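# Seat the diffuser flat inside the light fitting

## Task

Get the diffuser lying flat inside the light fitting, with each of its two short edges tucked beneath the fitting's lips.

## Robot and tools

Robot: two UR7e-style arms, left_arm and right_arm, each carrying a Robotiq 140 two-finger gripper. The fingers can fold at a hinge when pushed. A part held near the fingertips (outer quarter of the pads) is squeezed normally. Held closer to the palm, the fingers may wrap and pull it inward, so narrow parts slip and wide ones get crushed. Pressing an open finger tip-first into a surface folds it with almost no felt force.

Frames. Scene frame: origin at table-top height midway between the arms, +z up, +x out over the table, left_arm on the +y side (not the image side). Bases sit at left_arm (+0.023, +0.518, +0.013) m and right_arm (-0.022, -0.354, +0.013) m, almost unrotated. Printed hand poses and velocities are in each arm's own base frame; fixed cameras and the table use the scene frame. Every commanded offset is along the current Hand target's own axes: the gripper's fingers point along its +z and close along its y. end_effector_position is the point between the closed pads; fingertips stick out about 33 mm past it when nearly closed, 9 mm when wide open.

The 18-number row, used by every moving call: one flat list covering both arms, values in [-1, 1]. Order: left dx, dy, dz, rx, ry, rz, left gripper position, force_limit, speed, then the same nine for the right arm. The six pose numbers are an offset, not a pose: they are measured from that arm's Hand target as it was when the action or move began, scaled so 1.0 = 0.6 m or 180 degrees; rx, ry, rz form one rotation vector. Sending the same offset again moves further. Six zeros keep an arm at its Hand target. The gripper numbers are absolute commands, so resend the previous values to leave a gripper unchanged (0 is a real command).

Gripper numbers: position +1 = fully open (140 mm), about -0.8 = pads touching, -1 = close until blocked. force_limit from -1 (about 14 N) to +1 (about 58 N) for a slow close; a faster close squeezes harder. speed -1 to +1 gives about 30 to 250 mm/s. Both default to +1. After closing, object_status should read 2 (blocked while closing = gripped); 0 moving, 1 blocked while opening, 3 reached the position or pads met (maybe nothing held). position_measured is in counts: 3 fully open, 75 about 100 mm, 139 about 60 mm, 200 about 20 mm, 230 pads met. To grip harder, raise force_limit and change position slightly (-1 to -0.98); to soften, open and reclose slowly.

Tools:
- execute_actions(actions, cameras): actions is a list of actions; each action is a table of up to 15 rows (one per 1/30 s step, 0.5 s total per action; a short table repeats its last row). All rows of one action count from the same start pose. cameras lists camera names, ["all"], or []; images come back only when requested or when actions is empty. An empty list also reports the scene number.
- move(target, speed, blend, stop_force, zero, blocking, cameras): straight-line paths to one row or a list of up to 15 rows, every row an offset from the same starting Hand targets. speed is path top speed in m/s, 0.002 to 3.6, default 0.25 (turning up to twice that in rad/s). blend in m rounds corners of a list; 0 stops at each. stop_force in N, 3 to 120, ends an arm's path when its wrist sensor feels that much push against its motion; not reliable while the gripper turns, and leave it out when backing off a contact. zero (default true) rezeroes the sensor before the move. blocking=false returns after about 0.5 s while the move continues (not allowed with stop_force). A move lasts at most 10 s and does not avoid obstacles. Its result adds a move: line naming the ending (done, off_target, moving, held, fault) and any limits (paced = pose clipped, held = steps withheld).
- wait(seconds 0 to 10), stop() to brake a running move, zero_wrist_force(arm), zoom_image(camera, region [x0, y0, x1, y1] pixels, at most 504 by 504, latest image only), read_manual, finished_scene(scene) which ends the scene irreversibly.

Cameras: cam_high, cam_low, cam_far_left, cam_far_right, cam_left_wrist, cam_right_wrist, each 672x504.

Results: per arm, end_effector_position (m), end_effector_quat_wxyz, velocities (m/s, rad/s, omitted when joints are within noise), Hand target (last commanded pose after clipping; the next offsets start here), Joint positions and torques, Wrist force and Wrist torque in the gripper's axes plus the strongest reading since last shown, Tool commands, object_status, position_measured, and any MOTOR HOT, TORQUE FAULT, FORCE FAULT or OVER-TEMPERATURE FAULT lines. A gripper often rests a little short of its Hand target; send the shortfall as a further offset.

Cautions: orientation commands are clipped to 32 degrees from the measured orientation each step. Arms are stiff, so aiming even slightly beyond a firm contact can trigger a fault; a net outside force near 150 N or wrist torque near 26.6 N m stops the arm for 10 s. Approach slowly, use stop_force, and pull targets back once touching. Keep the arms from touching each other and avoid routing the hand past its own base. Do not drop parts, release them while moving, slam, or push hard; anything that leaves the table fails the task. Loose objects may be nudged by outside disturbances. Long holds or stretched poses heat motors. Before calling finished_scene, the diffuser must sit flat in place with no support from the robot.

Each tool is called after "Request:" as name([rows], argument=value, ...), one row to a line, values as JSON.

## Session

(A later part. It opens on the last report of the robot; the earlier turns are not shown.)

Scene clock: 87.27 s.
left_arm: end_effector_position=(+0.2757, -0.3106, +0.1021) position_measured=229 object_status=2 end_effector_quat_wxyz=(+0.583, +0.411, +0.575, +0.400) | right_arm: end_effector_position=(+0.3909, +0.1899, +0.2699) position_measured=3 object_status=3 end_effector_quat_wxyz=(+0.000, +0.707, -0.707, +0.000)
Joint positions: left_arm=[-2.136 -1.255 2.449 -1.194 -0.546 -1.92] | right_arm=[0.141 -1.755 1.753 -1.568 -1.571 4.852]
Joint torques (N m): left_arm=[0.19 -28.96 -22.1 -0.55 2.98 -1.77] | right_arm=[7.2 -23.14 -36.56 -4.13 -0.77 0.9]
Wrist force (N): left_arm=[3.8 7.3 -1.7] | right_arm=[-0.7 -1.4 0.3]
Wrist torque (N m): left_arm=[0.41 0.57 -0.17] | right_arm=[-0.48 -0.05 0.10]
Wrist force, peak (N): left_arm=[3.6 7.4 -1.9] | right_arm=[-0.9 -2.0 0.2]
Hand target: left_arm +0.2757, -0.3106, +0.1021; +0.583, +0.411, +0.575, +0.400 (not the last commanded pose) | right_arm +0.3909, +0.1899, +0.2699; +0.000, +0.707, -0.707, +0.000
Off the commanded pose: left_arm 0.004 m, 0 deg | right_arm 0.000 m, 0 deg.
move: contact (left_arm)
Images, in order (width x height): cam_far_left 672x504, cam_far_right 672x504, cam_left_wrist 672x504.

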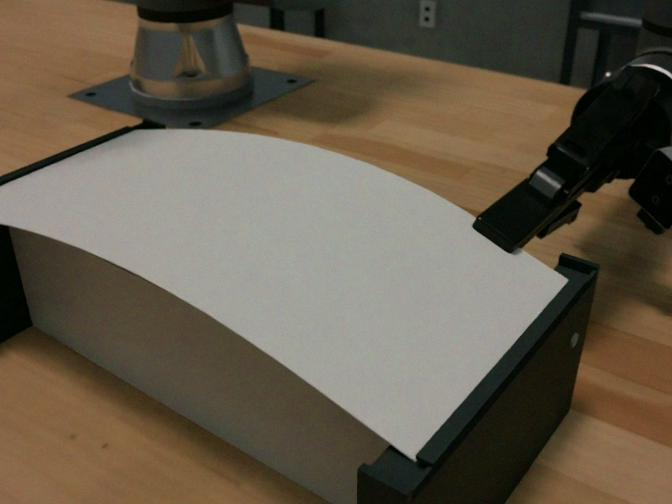

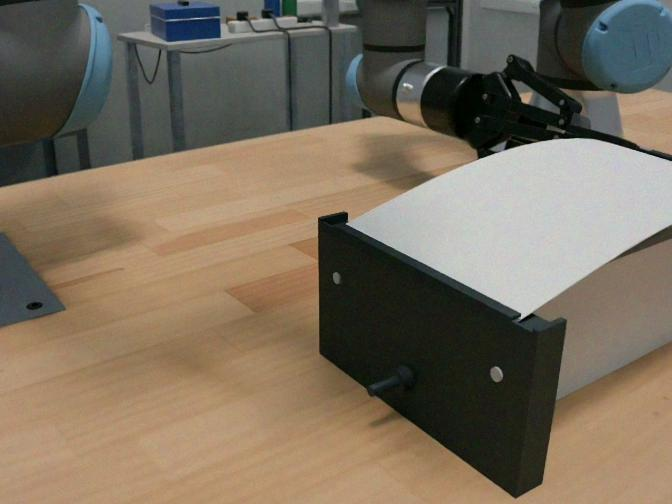

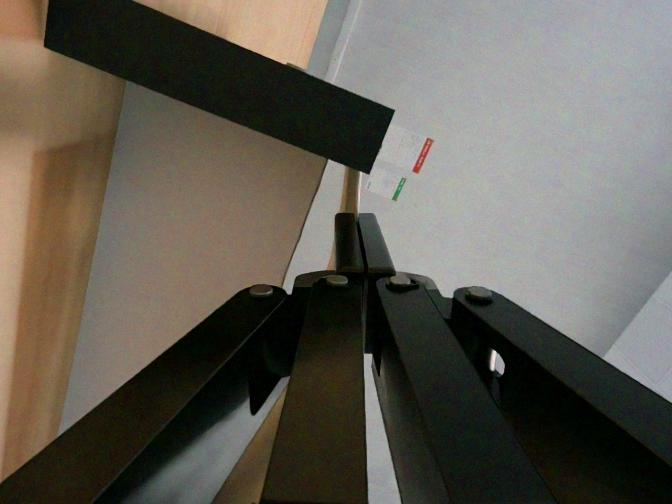

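Request:
move([
  [0.00753, -0.0056, 0, 0, 0, 0.0333, -1, -0.05, -1, 0, 0, 0, 0, 0, 0, 1, -1, -1],
  [0.01423, -0.01327, 0, 0, 0, 0.0722, -1, -0.05, -1, 0, 0, 0, 0, 0, 0, 1, -1, -1],
], speed=0.03, blend=[0.002, 0], cameras=["cam_far_left", "cam_left_wrist", "cam_far_right", "cam_high"])

Request:
zoom_image(camera="cam_far_left", region=[360, 360, 520, 504])

Request:
zoom_image(camera="cam_far_left", region=[480, 220, 620, 340])

Scene clock: 93.17 s.
left_arm: end_effector_position=(+0.2758, -0.3053, +0.0917) position_measured=229 object_status=2 end_effector_quat_wxyz=(+0.534, +0.474, +0.525, +0.464) end_effector_velocity=(+0.000, +0.000, +0.000) end_effector_angular_velocity=(-0.005, +0.000, -0.001) | right_arm: end_effector_position=(+0.3909, +0.1899, +0.2699) position_measured=3 object_status=3 end_effector_quat_wxyz=(+0.000, +0.707, -0.707, +0.000)
Joint positions: left_arm=[-2.146 -1.226 2.468 -1.241 -0.556 -1.692] | right_arm=[0.141 -1.755 1.753 -1.568 -1.571 4.852]
Joint velocities: left_arm=[-0.001 0 0.001 0 0 -0.006] | right_arm=[within noise]
Joint torques (N m): left_arm=[-8.31 -19.89 2.08 0.18 -1.38 -2.63] | right_arm=[6.75 -23.18 -37.13 -4.33 -0.86 0.72]
Wrist force (N): left_arm=[0.4 7.5 -1.1] | right_arm=[-0.9 -1.7 0.3]
Wrist torque (N m): left_arm=[0.36 0.28 -0.25] | right_arm=[-0.51 -0.02 0.10]
Wrist force, peak (N): left_arm=[2.4 8.4 -1.6] | right_arm=[-0.9 -2.0 0.8]
Hand target: left_arm +0.2758, -0.3053, +0.0917; +0.534, +0.474, +0.525, +0.464 | right_arm +0.3909, +0.1899, +0.2699; +0.000, +0.707, -0.707, +0.000
Off the commanded pose: left_arm 0.000 m, 0 deg | right_arm 0.000 m, 0 deg.
move: done
Images, in order (width x height): cam_high 672x504, cam_far_left 672x504, cam_far_right 672x504, cam_left_wrist 672x504.

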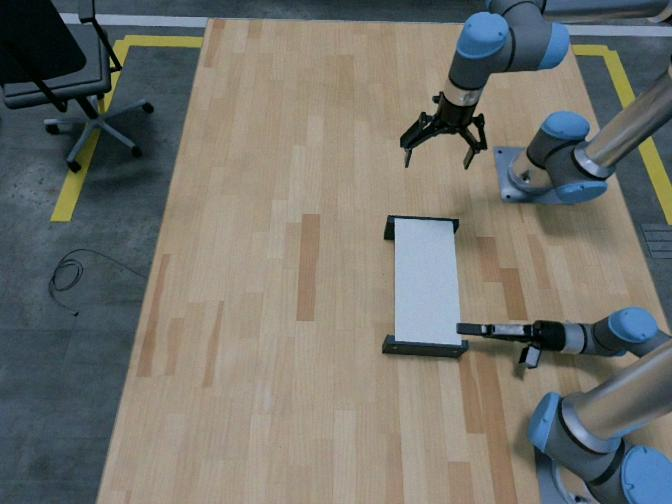

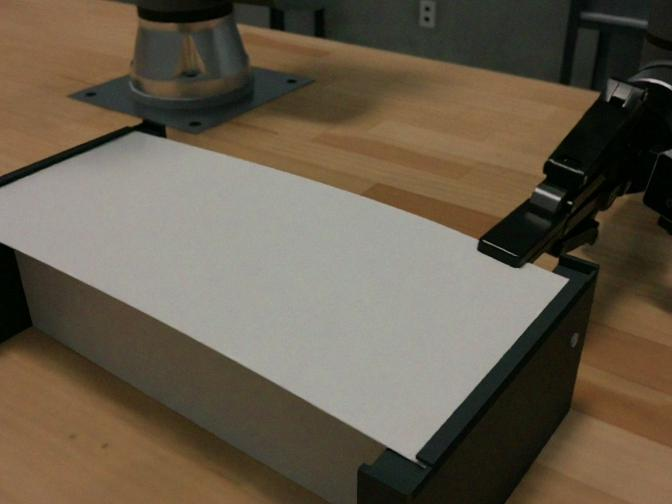

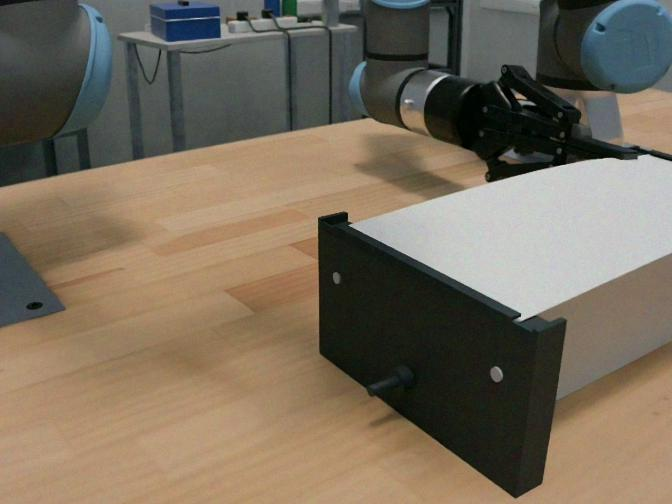

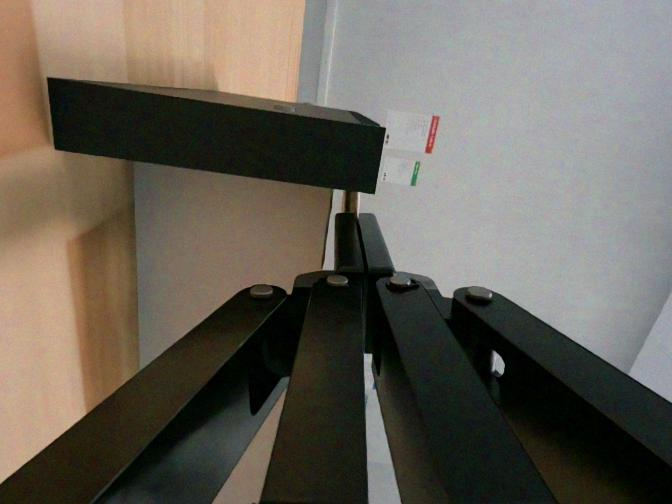

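Scaled by 3.150 from the camera's 672x504 image, which has a finer 960x720 frame.

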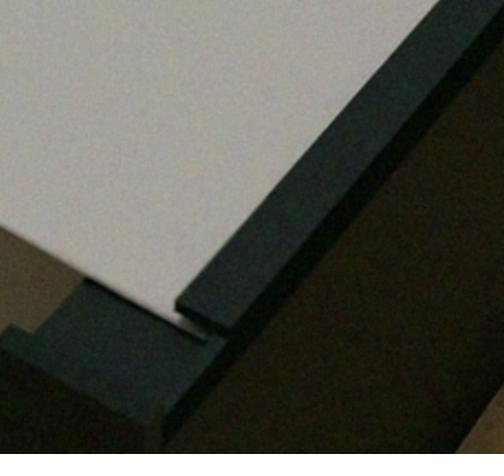

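Scaled by 3.600 from the camera's 672x504 image, which has a finer 960x720 frame.

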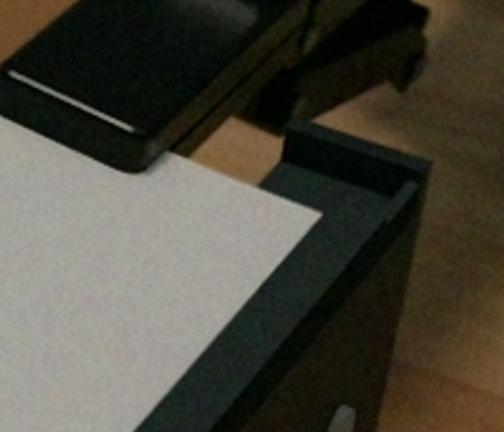

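Request:
move(target=[0.0030, -0.00674, 0, 0, 0, 0.0389, -1, -0.05, -1, 0, 0, 0, 0, 0, 0, 1, -1, -1], speed=0.03, cameras=["cam_far_left", "cam_far_right", "cam_left_wrist", "cam_right_wrist"])

Request:
zoom_image(camera="cam_far_left", region=[360, 360, 520, 504])

Request:
zoom_image(camera="cam_far_left", region=[480, 220, 620, 340])

Request:
zoom_image(camera="cam_far_right", region=[480, 260, 620, 360])

Scene clock: 96.30 s.
left_arm: end_effector_position=(+0.2758, -0.3040, +0.0875) position_measured=229 object_status=2 end_effector_quat_wxyz=(+0.505, +0.505, +0.495, +0.496) end_effector_velocity=(+0.000, +0.000, +0.000) end_effector_angular_velocity=(-0.004, -0.001, +0.000) | right_arm: end_effector_position=(+0.3909, +0.1899, +0.2699) position_measured=3 object_status=3 end_effector_quat_wxyz=(+0.000, +0.707, -0.707, +0.000)
Joint positions: left_arm=[-2.149 -1.212 2.473 -1.26 -0.559 -1.57] | right_arm=[0.141 -1.755 1.753 -1.568 -1.571 4.852]
Joint velocities: left_arm=[-0.001 0 0.001 0.001 0 -0.005] | right_arm=[within noise]
Joint torques (N m): left_arm=[-7.44 -18.94 7.5 -0.33 -3.95 -2.53] | right_arm=[6.34 -23.67 -36.08 -4.17 -0.85 0.48]
Wrist force (N): left_arm=[-6.8 12.7 -0.8] | right_arm=[-0.5 -1.8 -0.1]
Wrist torque (N m): left_arm=[0.20 0.04 -0.34] | right_arm=[-0.55 -0.10 0.10]
Wrist force, peak (N): left_arm=[-7.0 12.7 -0.6] | right_arm=[-1.1 -2.0 0.6]
Hand target: left_arm +0.2758, -0.3040, +0.0875; +0.505, +0.505, +0.495, +0.495 | right_arm +0.3909, +0.1899, +0.2699; +0.000, +0.707, -0.707, +0.000
Off the commanded pose: left_arm 0.000 m, 0 deg | right_arm 0.000 m, 0 deg.
move: done
Images, in order (width x height): cam_far_left 672x504, cam_far_right 672x504, cam_left_wrist 672x504, cam_right_wrist 672x504.

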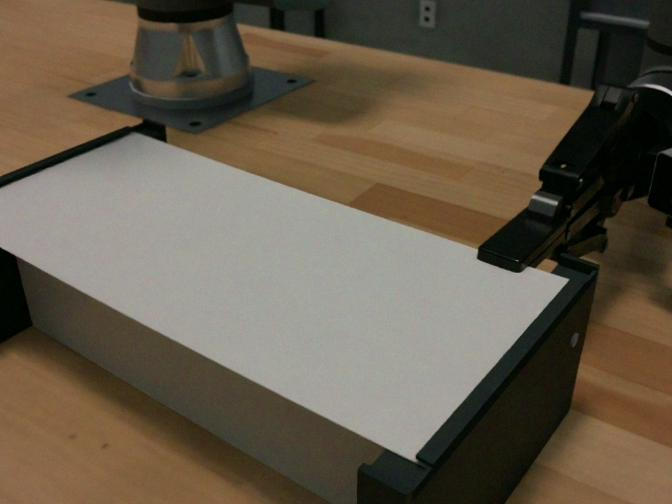

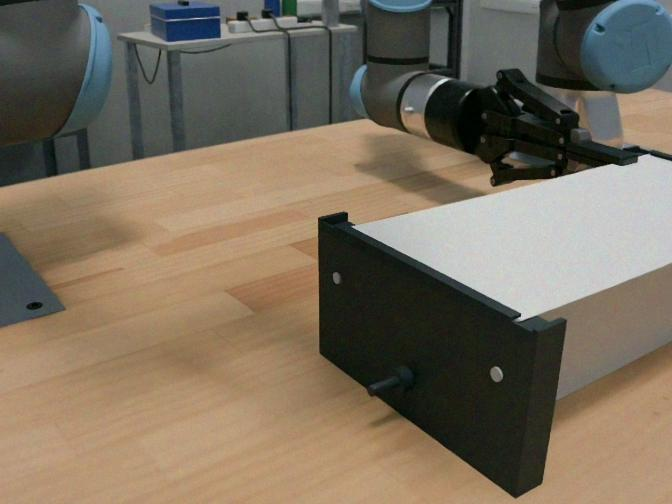

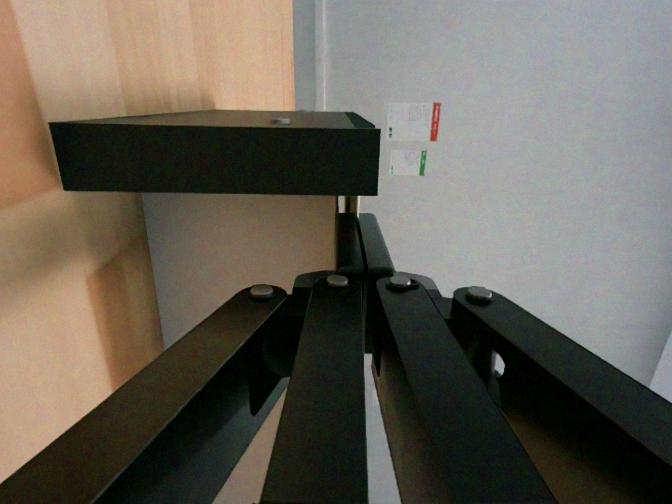

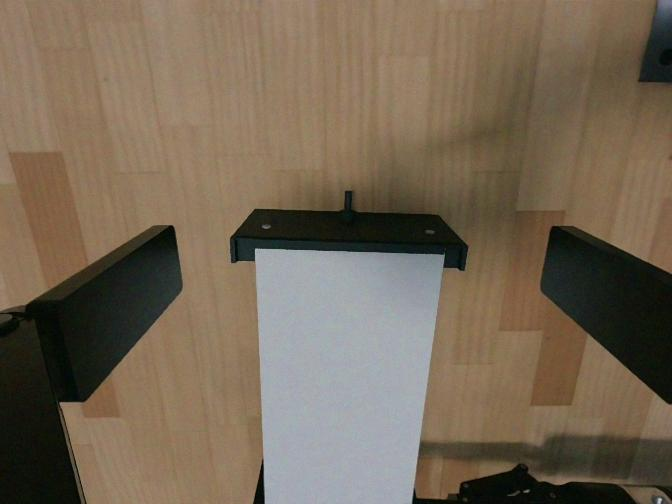

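Scaled by 3.150 from the camera's 672x504 image, which has a finer 960x720 frame.

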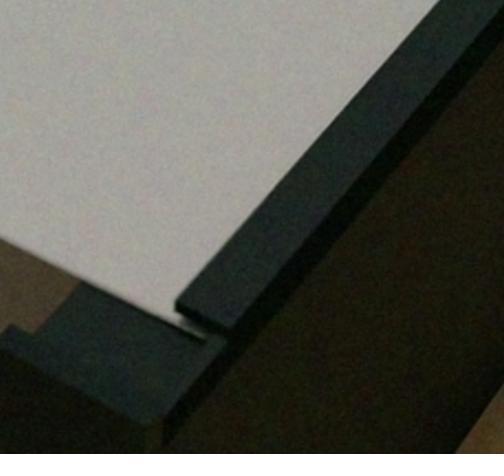

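Scaled by 3.600 from the camera's 672x504 image, which has a finer 960x720 frame.

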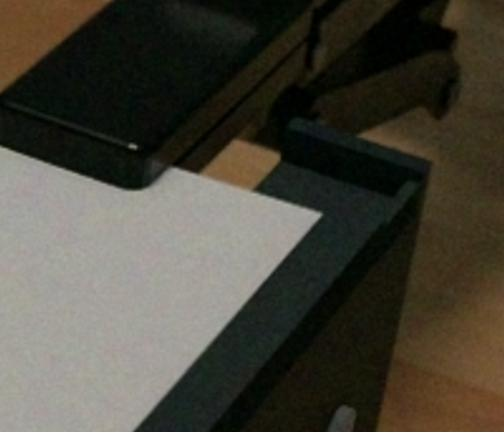

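Scaled by 3.600 from the camera's 672x504 image, which has a finer 960x720 frame.

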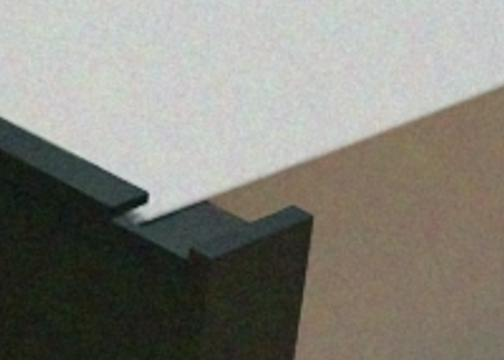

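Request:
move(target=[-0.0007, 0.0015, 0, 0, 0, 0, -1, -0.05, -1, 0, 0, 0, 0, 0, 0, 1, -1, -1], speed=0.02)

Request:
execute_actions([
  [[0, 0, 0, 0, 0, 0, -0.45, -0.05, -1, 0, 0, 0, 0, 0, 0, 1, -1, -1]],
], cameras=["cam_far_left", "cam_far_right", "cam_left_wrist"])

Scene clock: 99.33 s.
left_arm: end_effector_position=(+0.2758, -0.3044, +0.0884) position_measured=229 object_status=2 end_effector_quat_wxyz=(+0.505, +0.505, +0.495, +0.495) | right_arm: end_effector_position=(+0.3909, +0.1899, +0.2699) position_measured=3 object_status=3 end_effector_quat_wxyz=(+0.000, +0.707, -0.707, +0.000)
Joint positions: left_arm=[-2.148 -1.215 2.471 -1.255 -0.558 -1.571] | right_arm=[0.141 -1.755 1.753 -1.568 -1.571 4.852]
Joint torques (N m): left_arm=[9.96 -25.69 -17.09 1.98 1.49 -2.55] | right_arm=[6.26 -23.56 -36.35 -4.16 -0.77 0.52]
Wrist force (N): left_arm=[-0.5 4.1 -0.5] | right_arm=[-0.8 -1.9 0.6]
Wrist torque (N m): left_arm=[0.58 0.14 -0.49] | right_arm=[-0.57 -0.04 0.10]
Wrist force, peak (N): left_arm=[-7.0 12.9 -0.6] | right_arm=[-0.8 -2.1 0.6]
Hand target: left_arm +0.2758, -0.3044, +0.0884; +0.505, +0.505, +0.495, +0.495 | right_arm +0.3909, +0.1899, +0.2699; +0.000, +0.707, -0.707, +0.000
Off the commanded pose: left_arm 0.000 m, 0 deg | right_arm 0.000 m, 0 deg.
move: done

Scene clock: 100.50 s.
left_arm: end_effector_position=(+0.2758, -0.3044, +0.0884) position_measured=186 object_status=0 end_effector_quat_wxyz=(+0.505, +0.505, +0.495, +0.495) | right_arm: end_effector_position=(+0.3909, +0.1899, +0.2699) position_measured=3 object_status=3 end_effector_quat_wxyz=(+0.000, +0.707, -0.707, +0.000)
Joint positions: left_arm=[-2.148 -1.215 2.471 -1.255 -0.558 -1.571] | right_arm=[0.141 -1.755 1.753 -1.568 -1.571 4.852]
Joint torques (N m): left_arm=[3.12 -14.86 -11.72 0.21 2.12 -2.24] | right_arm=[6.36 -23.77 -36.93 -4.24 -0.79 0.38]
Wrist force (N): left_arm=[-0.6 4.4 -0.5] | right_arm=[-0.5 -1.5 0.3]
Wrist torque (N m): left_arm=[0.51 0.33 -0.51] | right_arm=[-0.49 -0.09 0.10]
Wrist force, peak (N): left_arm=[-0.6 4.6 -0.3] | right_arm=[-1.1 -2.0 0.2]
Hand target: left_arm +0.2758, -0.3044, +0.0884; +0.505, +0.505, +0.495, +0.495 | right_arm +0.3909, +0.1899, +0.2699; +0.000, +0.707, -0.707, +0.000
Off the commanded pose: left_arm 0.000 m, 0 deg | right_arm 0.000 m, 0 deg.
Images, in order (width x height): cam_far_left 672x504, cam_far_right 672x504, cam_left_wrist 672x504.

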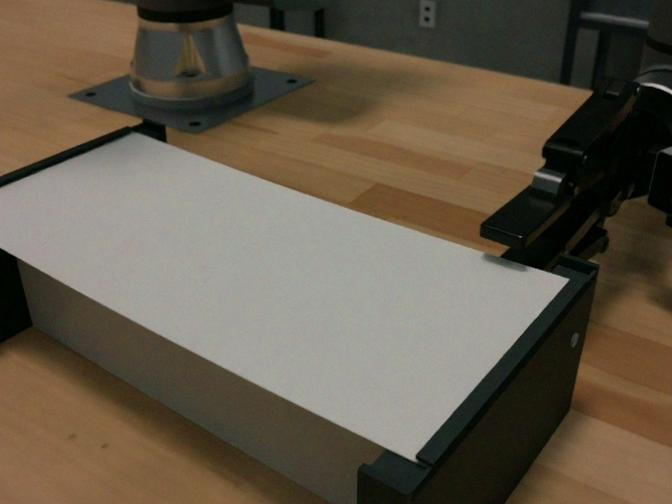

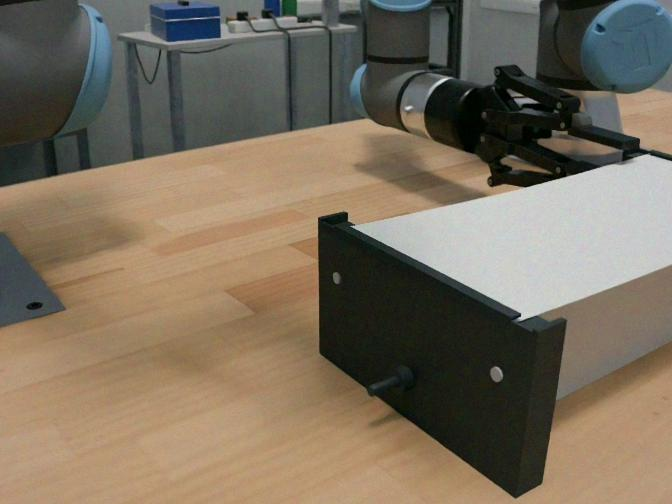

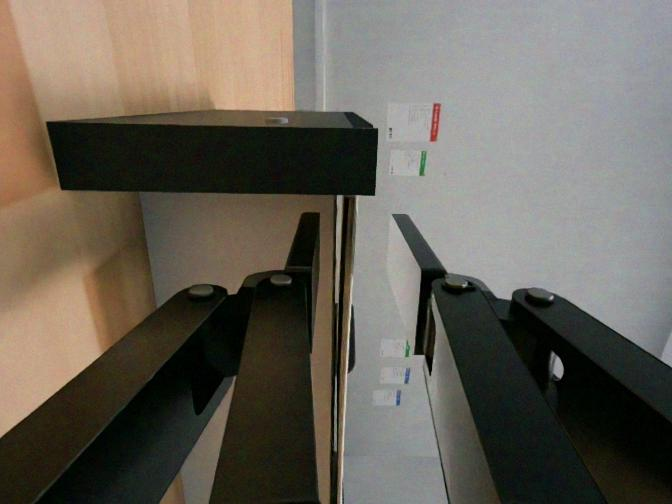

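Request:
move(target=[0, 0, -0.2, 0, 0, 0, -0.45, -0.05, -1, 0, 0, 0, 0, 0, 0, 1, -1, -1], speed=0.2, cameras=["all"])

Request:
zoom_image(camera="cam_far_left", region=[360, 240, 620, 504])

Request:
zoom_image(camera="cam_far_right", region=[300, 190, 600, 360])

Request:
zoom_image(camera="cam_right_wrist", region=[220, 190, 480, 290])

Scene clock: 102.10 s.
left_arm: end_effector_position=(+0.1559, -0.3022, +0.0883) position_measured=186 object_status=3 end_effector_quat_wxyz=(+0.505, +0.505, +0.495, +0.495) | right_arm: end_effector_position=(+0.3909, +0.1899, +0.2699) position_measured=3 object_status=3 end_effector_quat_wxyz=(+0.000, +0.707, -0.707, +0.000)
Joint positions: left_arm=[-2.464 -1.17 2.374 -1.203 -0.873 -1.57] | right_arm=[0.141 -1.755 1.753 -1.568 -1.571 4.852]
Joint torques (N m): left_arm=[-6.59 -31.3 0.24 1.13 -1.41 -2.5] | right_arm=[5.96 -23.59 -36.99 -4.24 -0.95 0.44]
Wrist force (N): left_arm=[-0.2 4.1 -0.3] | right_arm=[-1.0 -1.8 0.2]
Wrist torque (N m): left_arm=[0.48 0.24 -0.58] | right_arm=[-0.55 0.01 0.11]
Wrist force, peak (N): left_arm=[-0.3 4.3 -2.5] | right_arm=[-1.2 -1.8 0.6]
Hand target: left_arm +0.1559, -0.3021, +0.0883; +0.505, +0.505, +0.495, +0.495 | right_arm +0.3909, +0.1899, +0.2699; +0.000, +0.707, -0.707, +0.000
Off the commanded pose: left_arm 0.000 m, 0 deg | right_arm 0.000 m, 0 deg.
move: done

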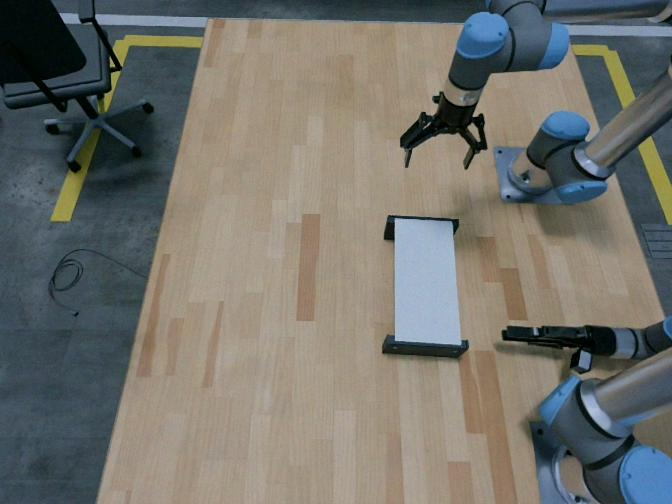

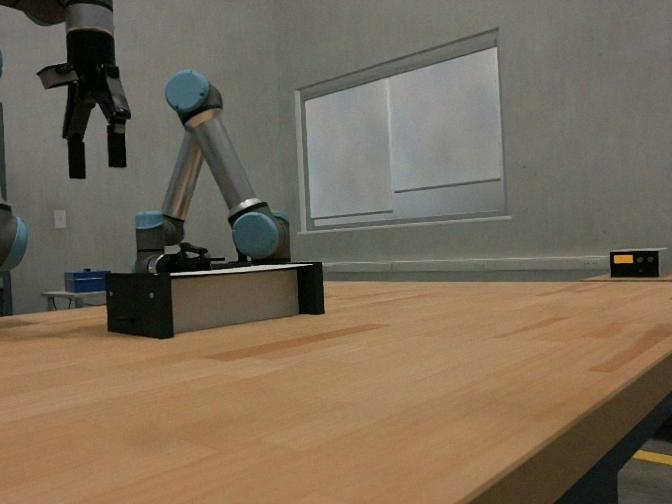

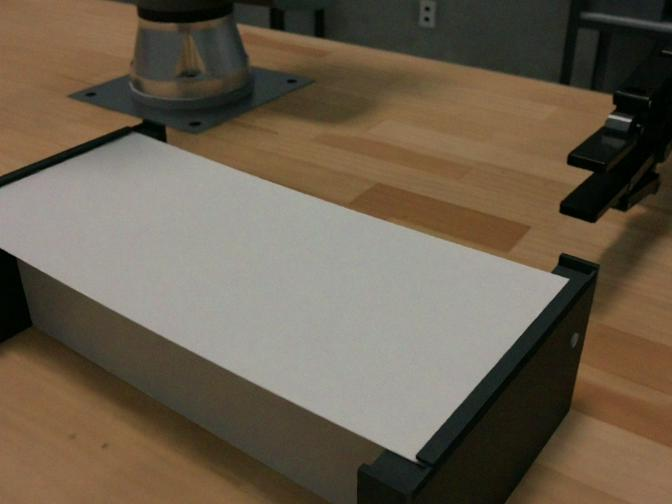

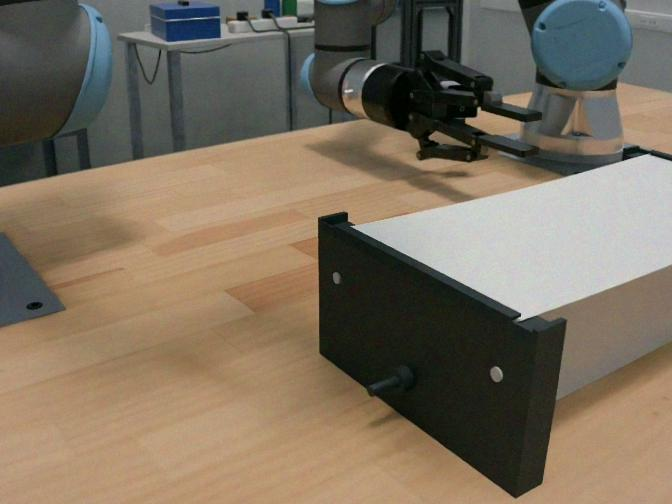

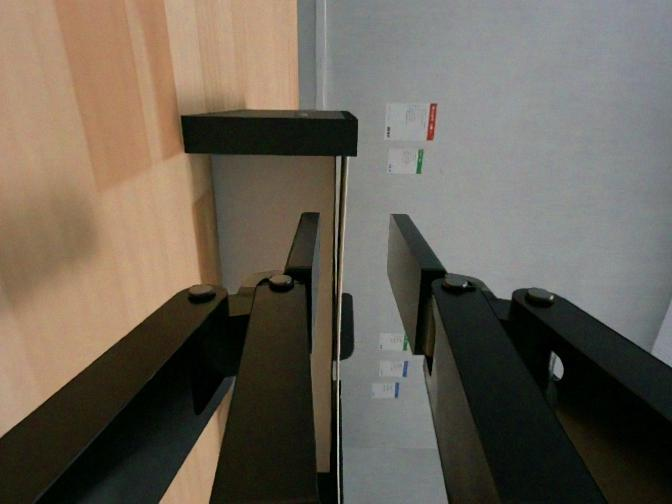

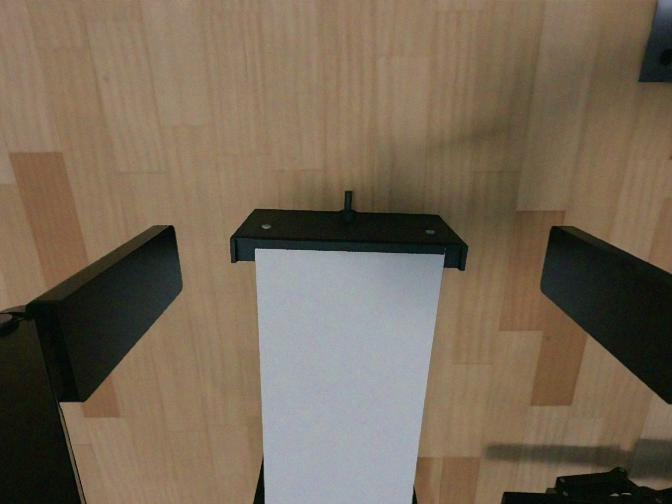

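Scaled by 1.909 from the camera's 672x504 image, which has a finer 960x720 frame.

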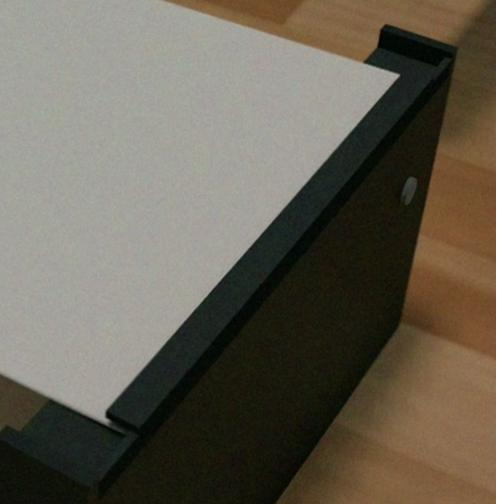

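Scaled by 1.680 from the camera's 672x504 image, which has a finer 960x720 frame.

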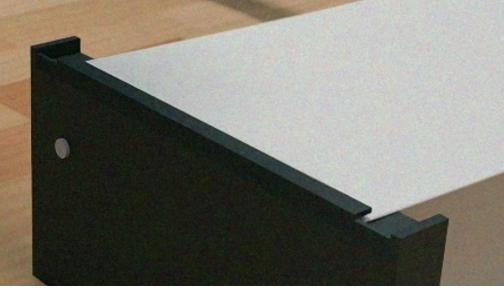

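Scaled by 1.938 from the camera's 672x504 image, which has a finer 960x720 frame.

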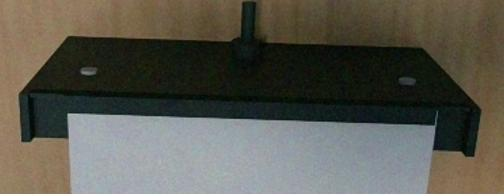

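Request:
finished_scene(scene=1)

The scene is finished: the task was done.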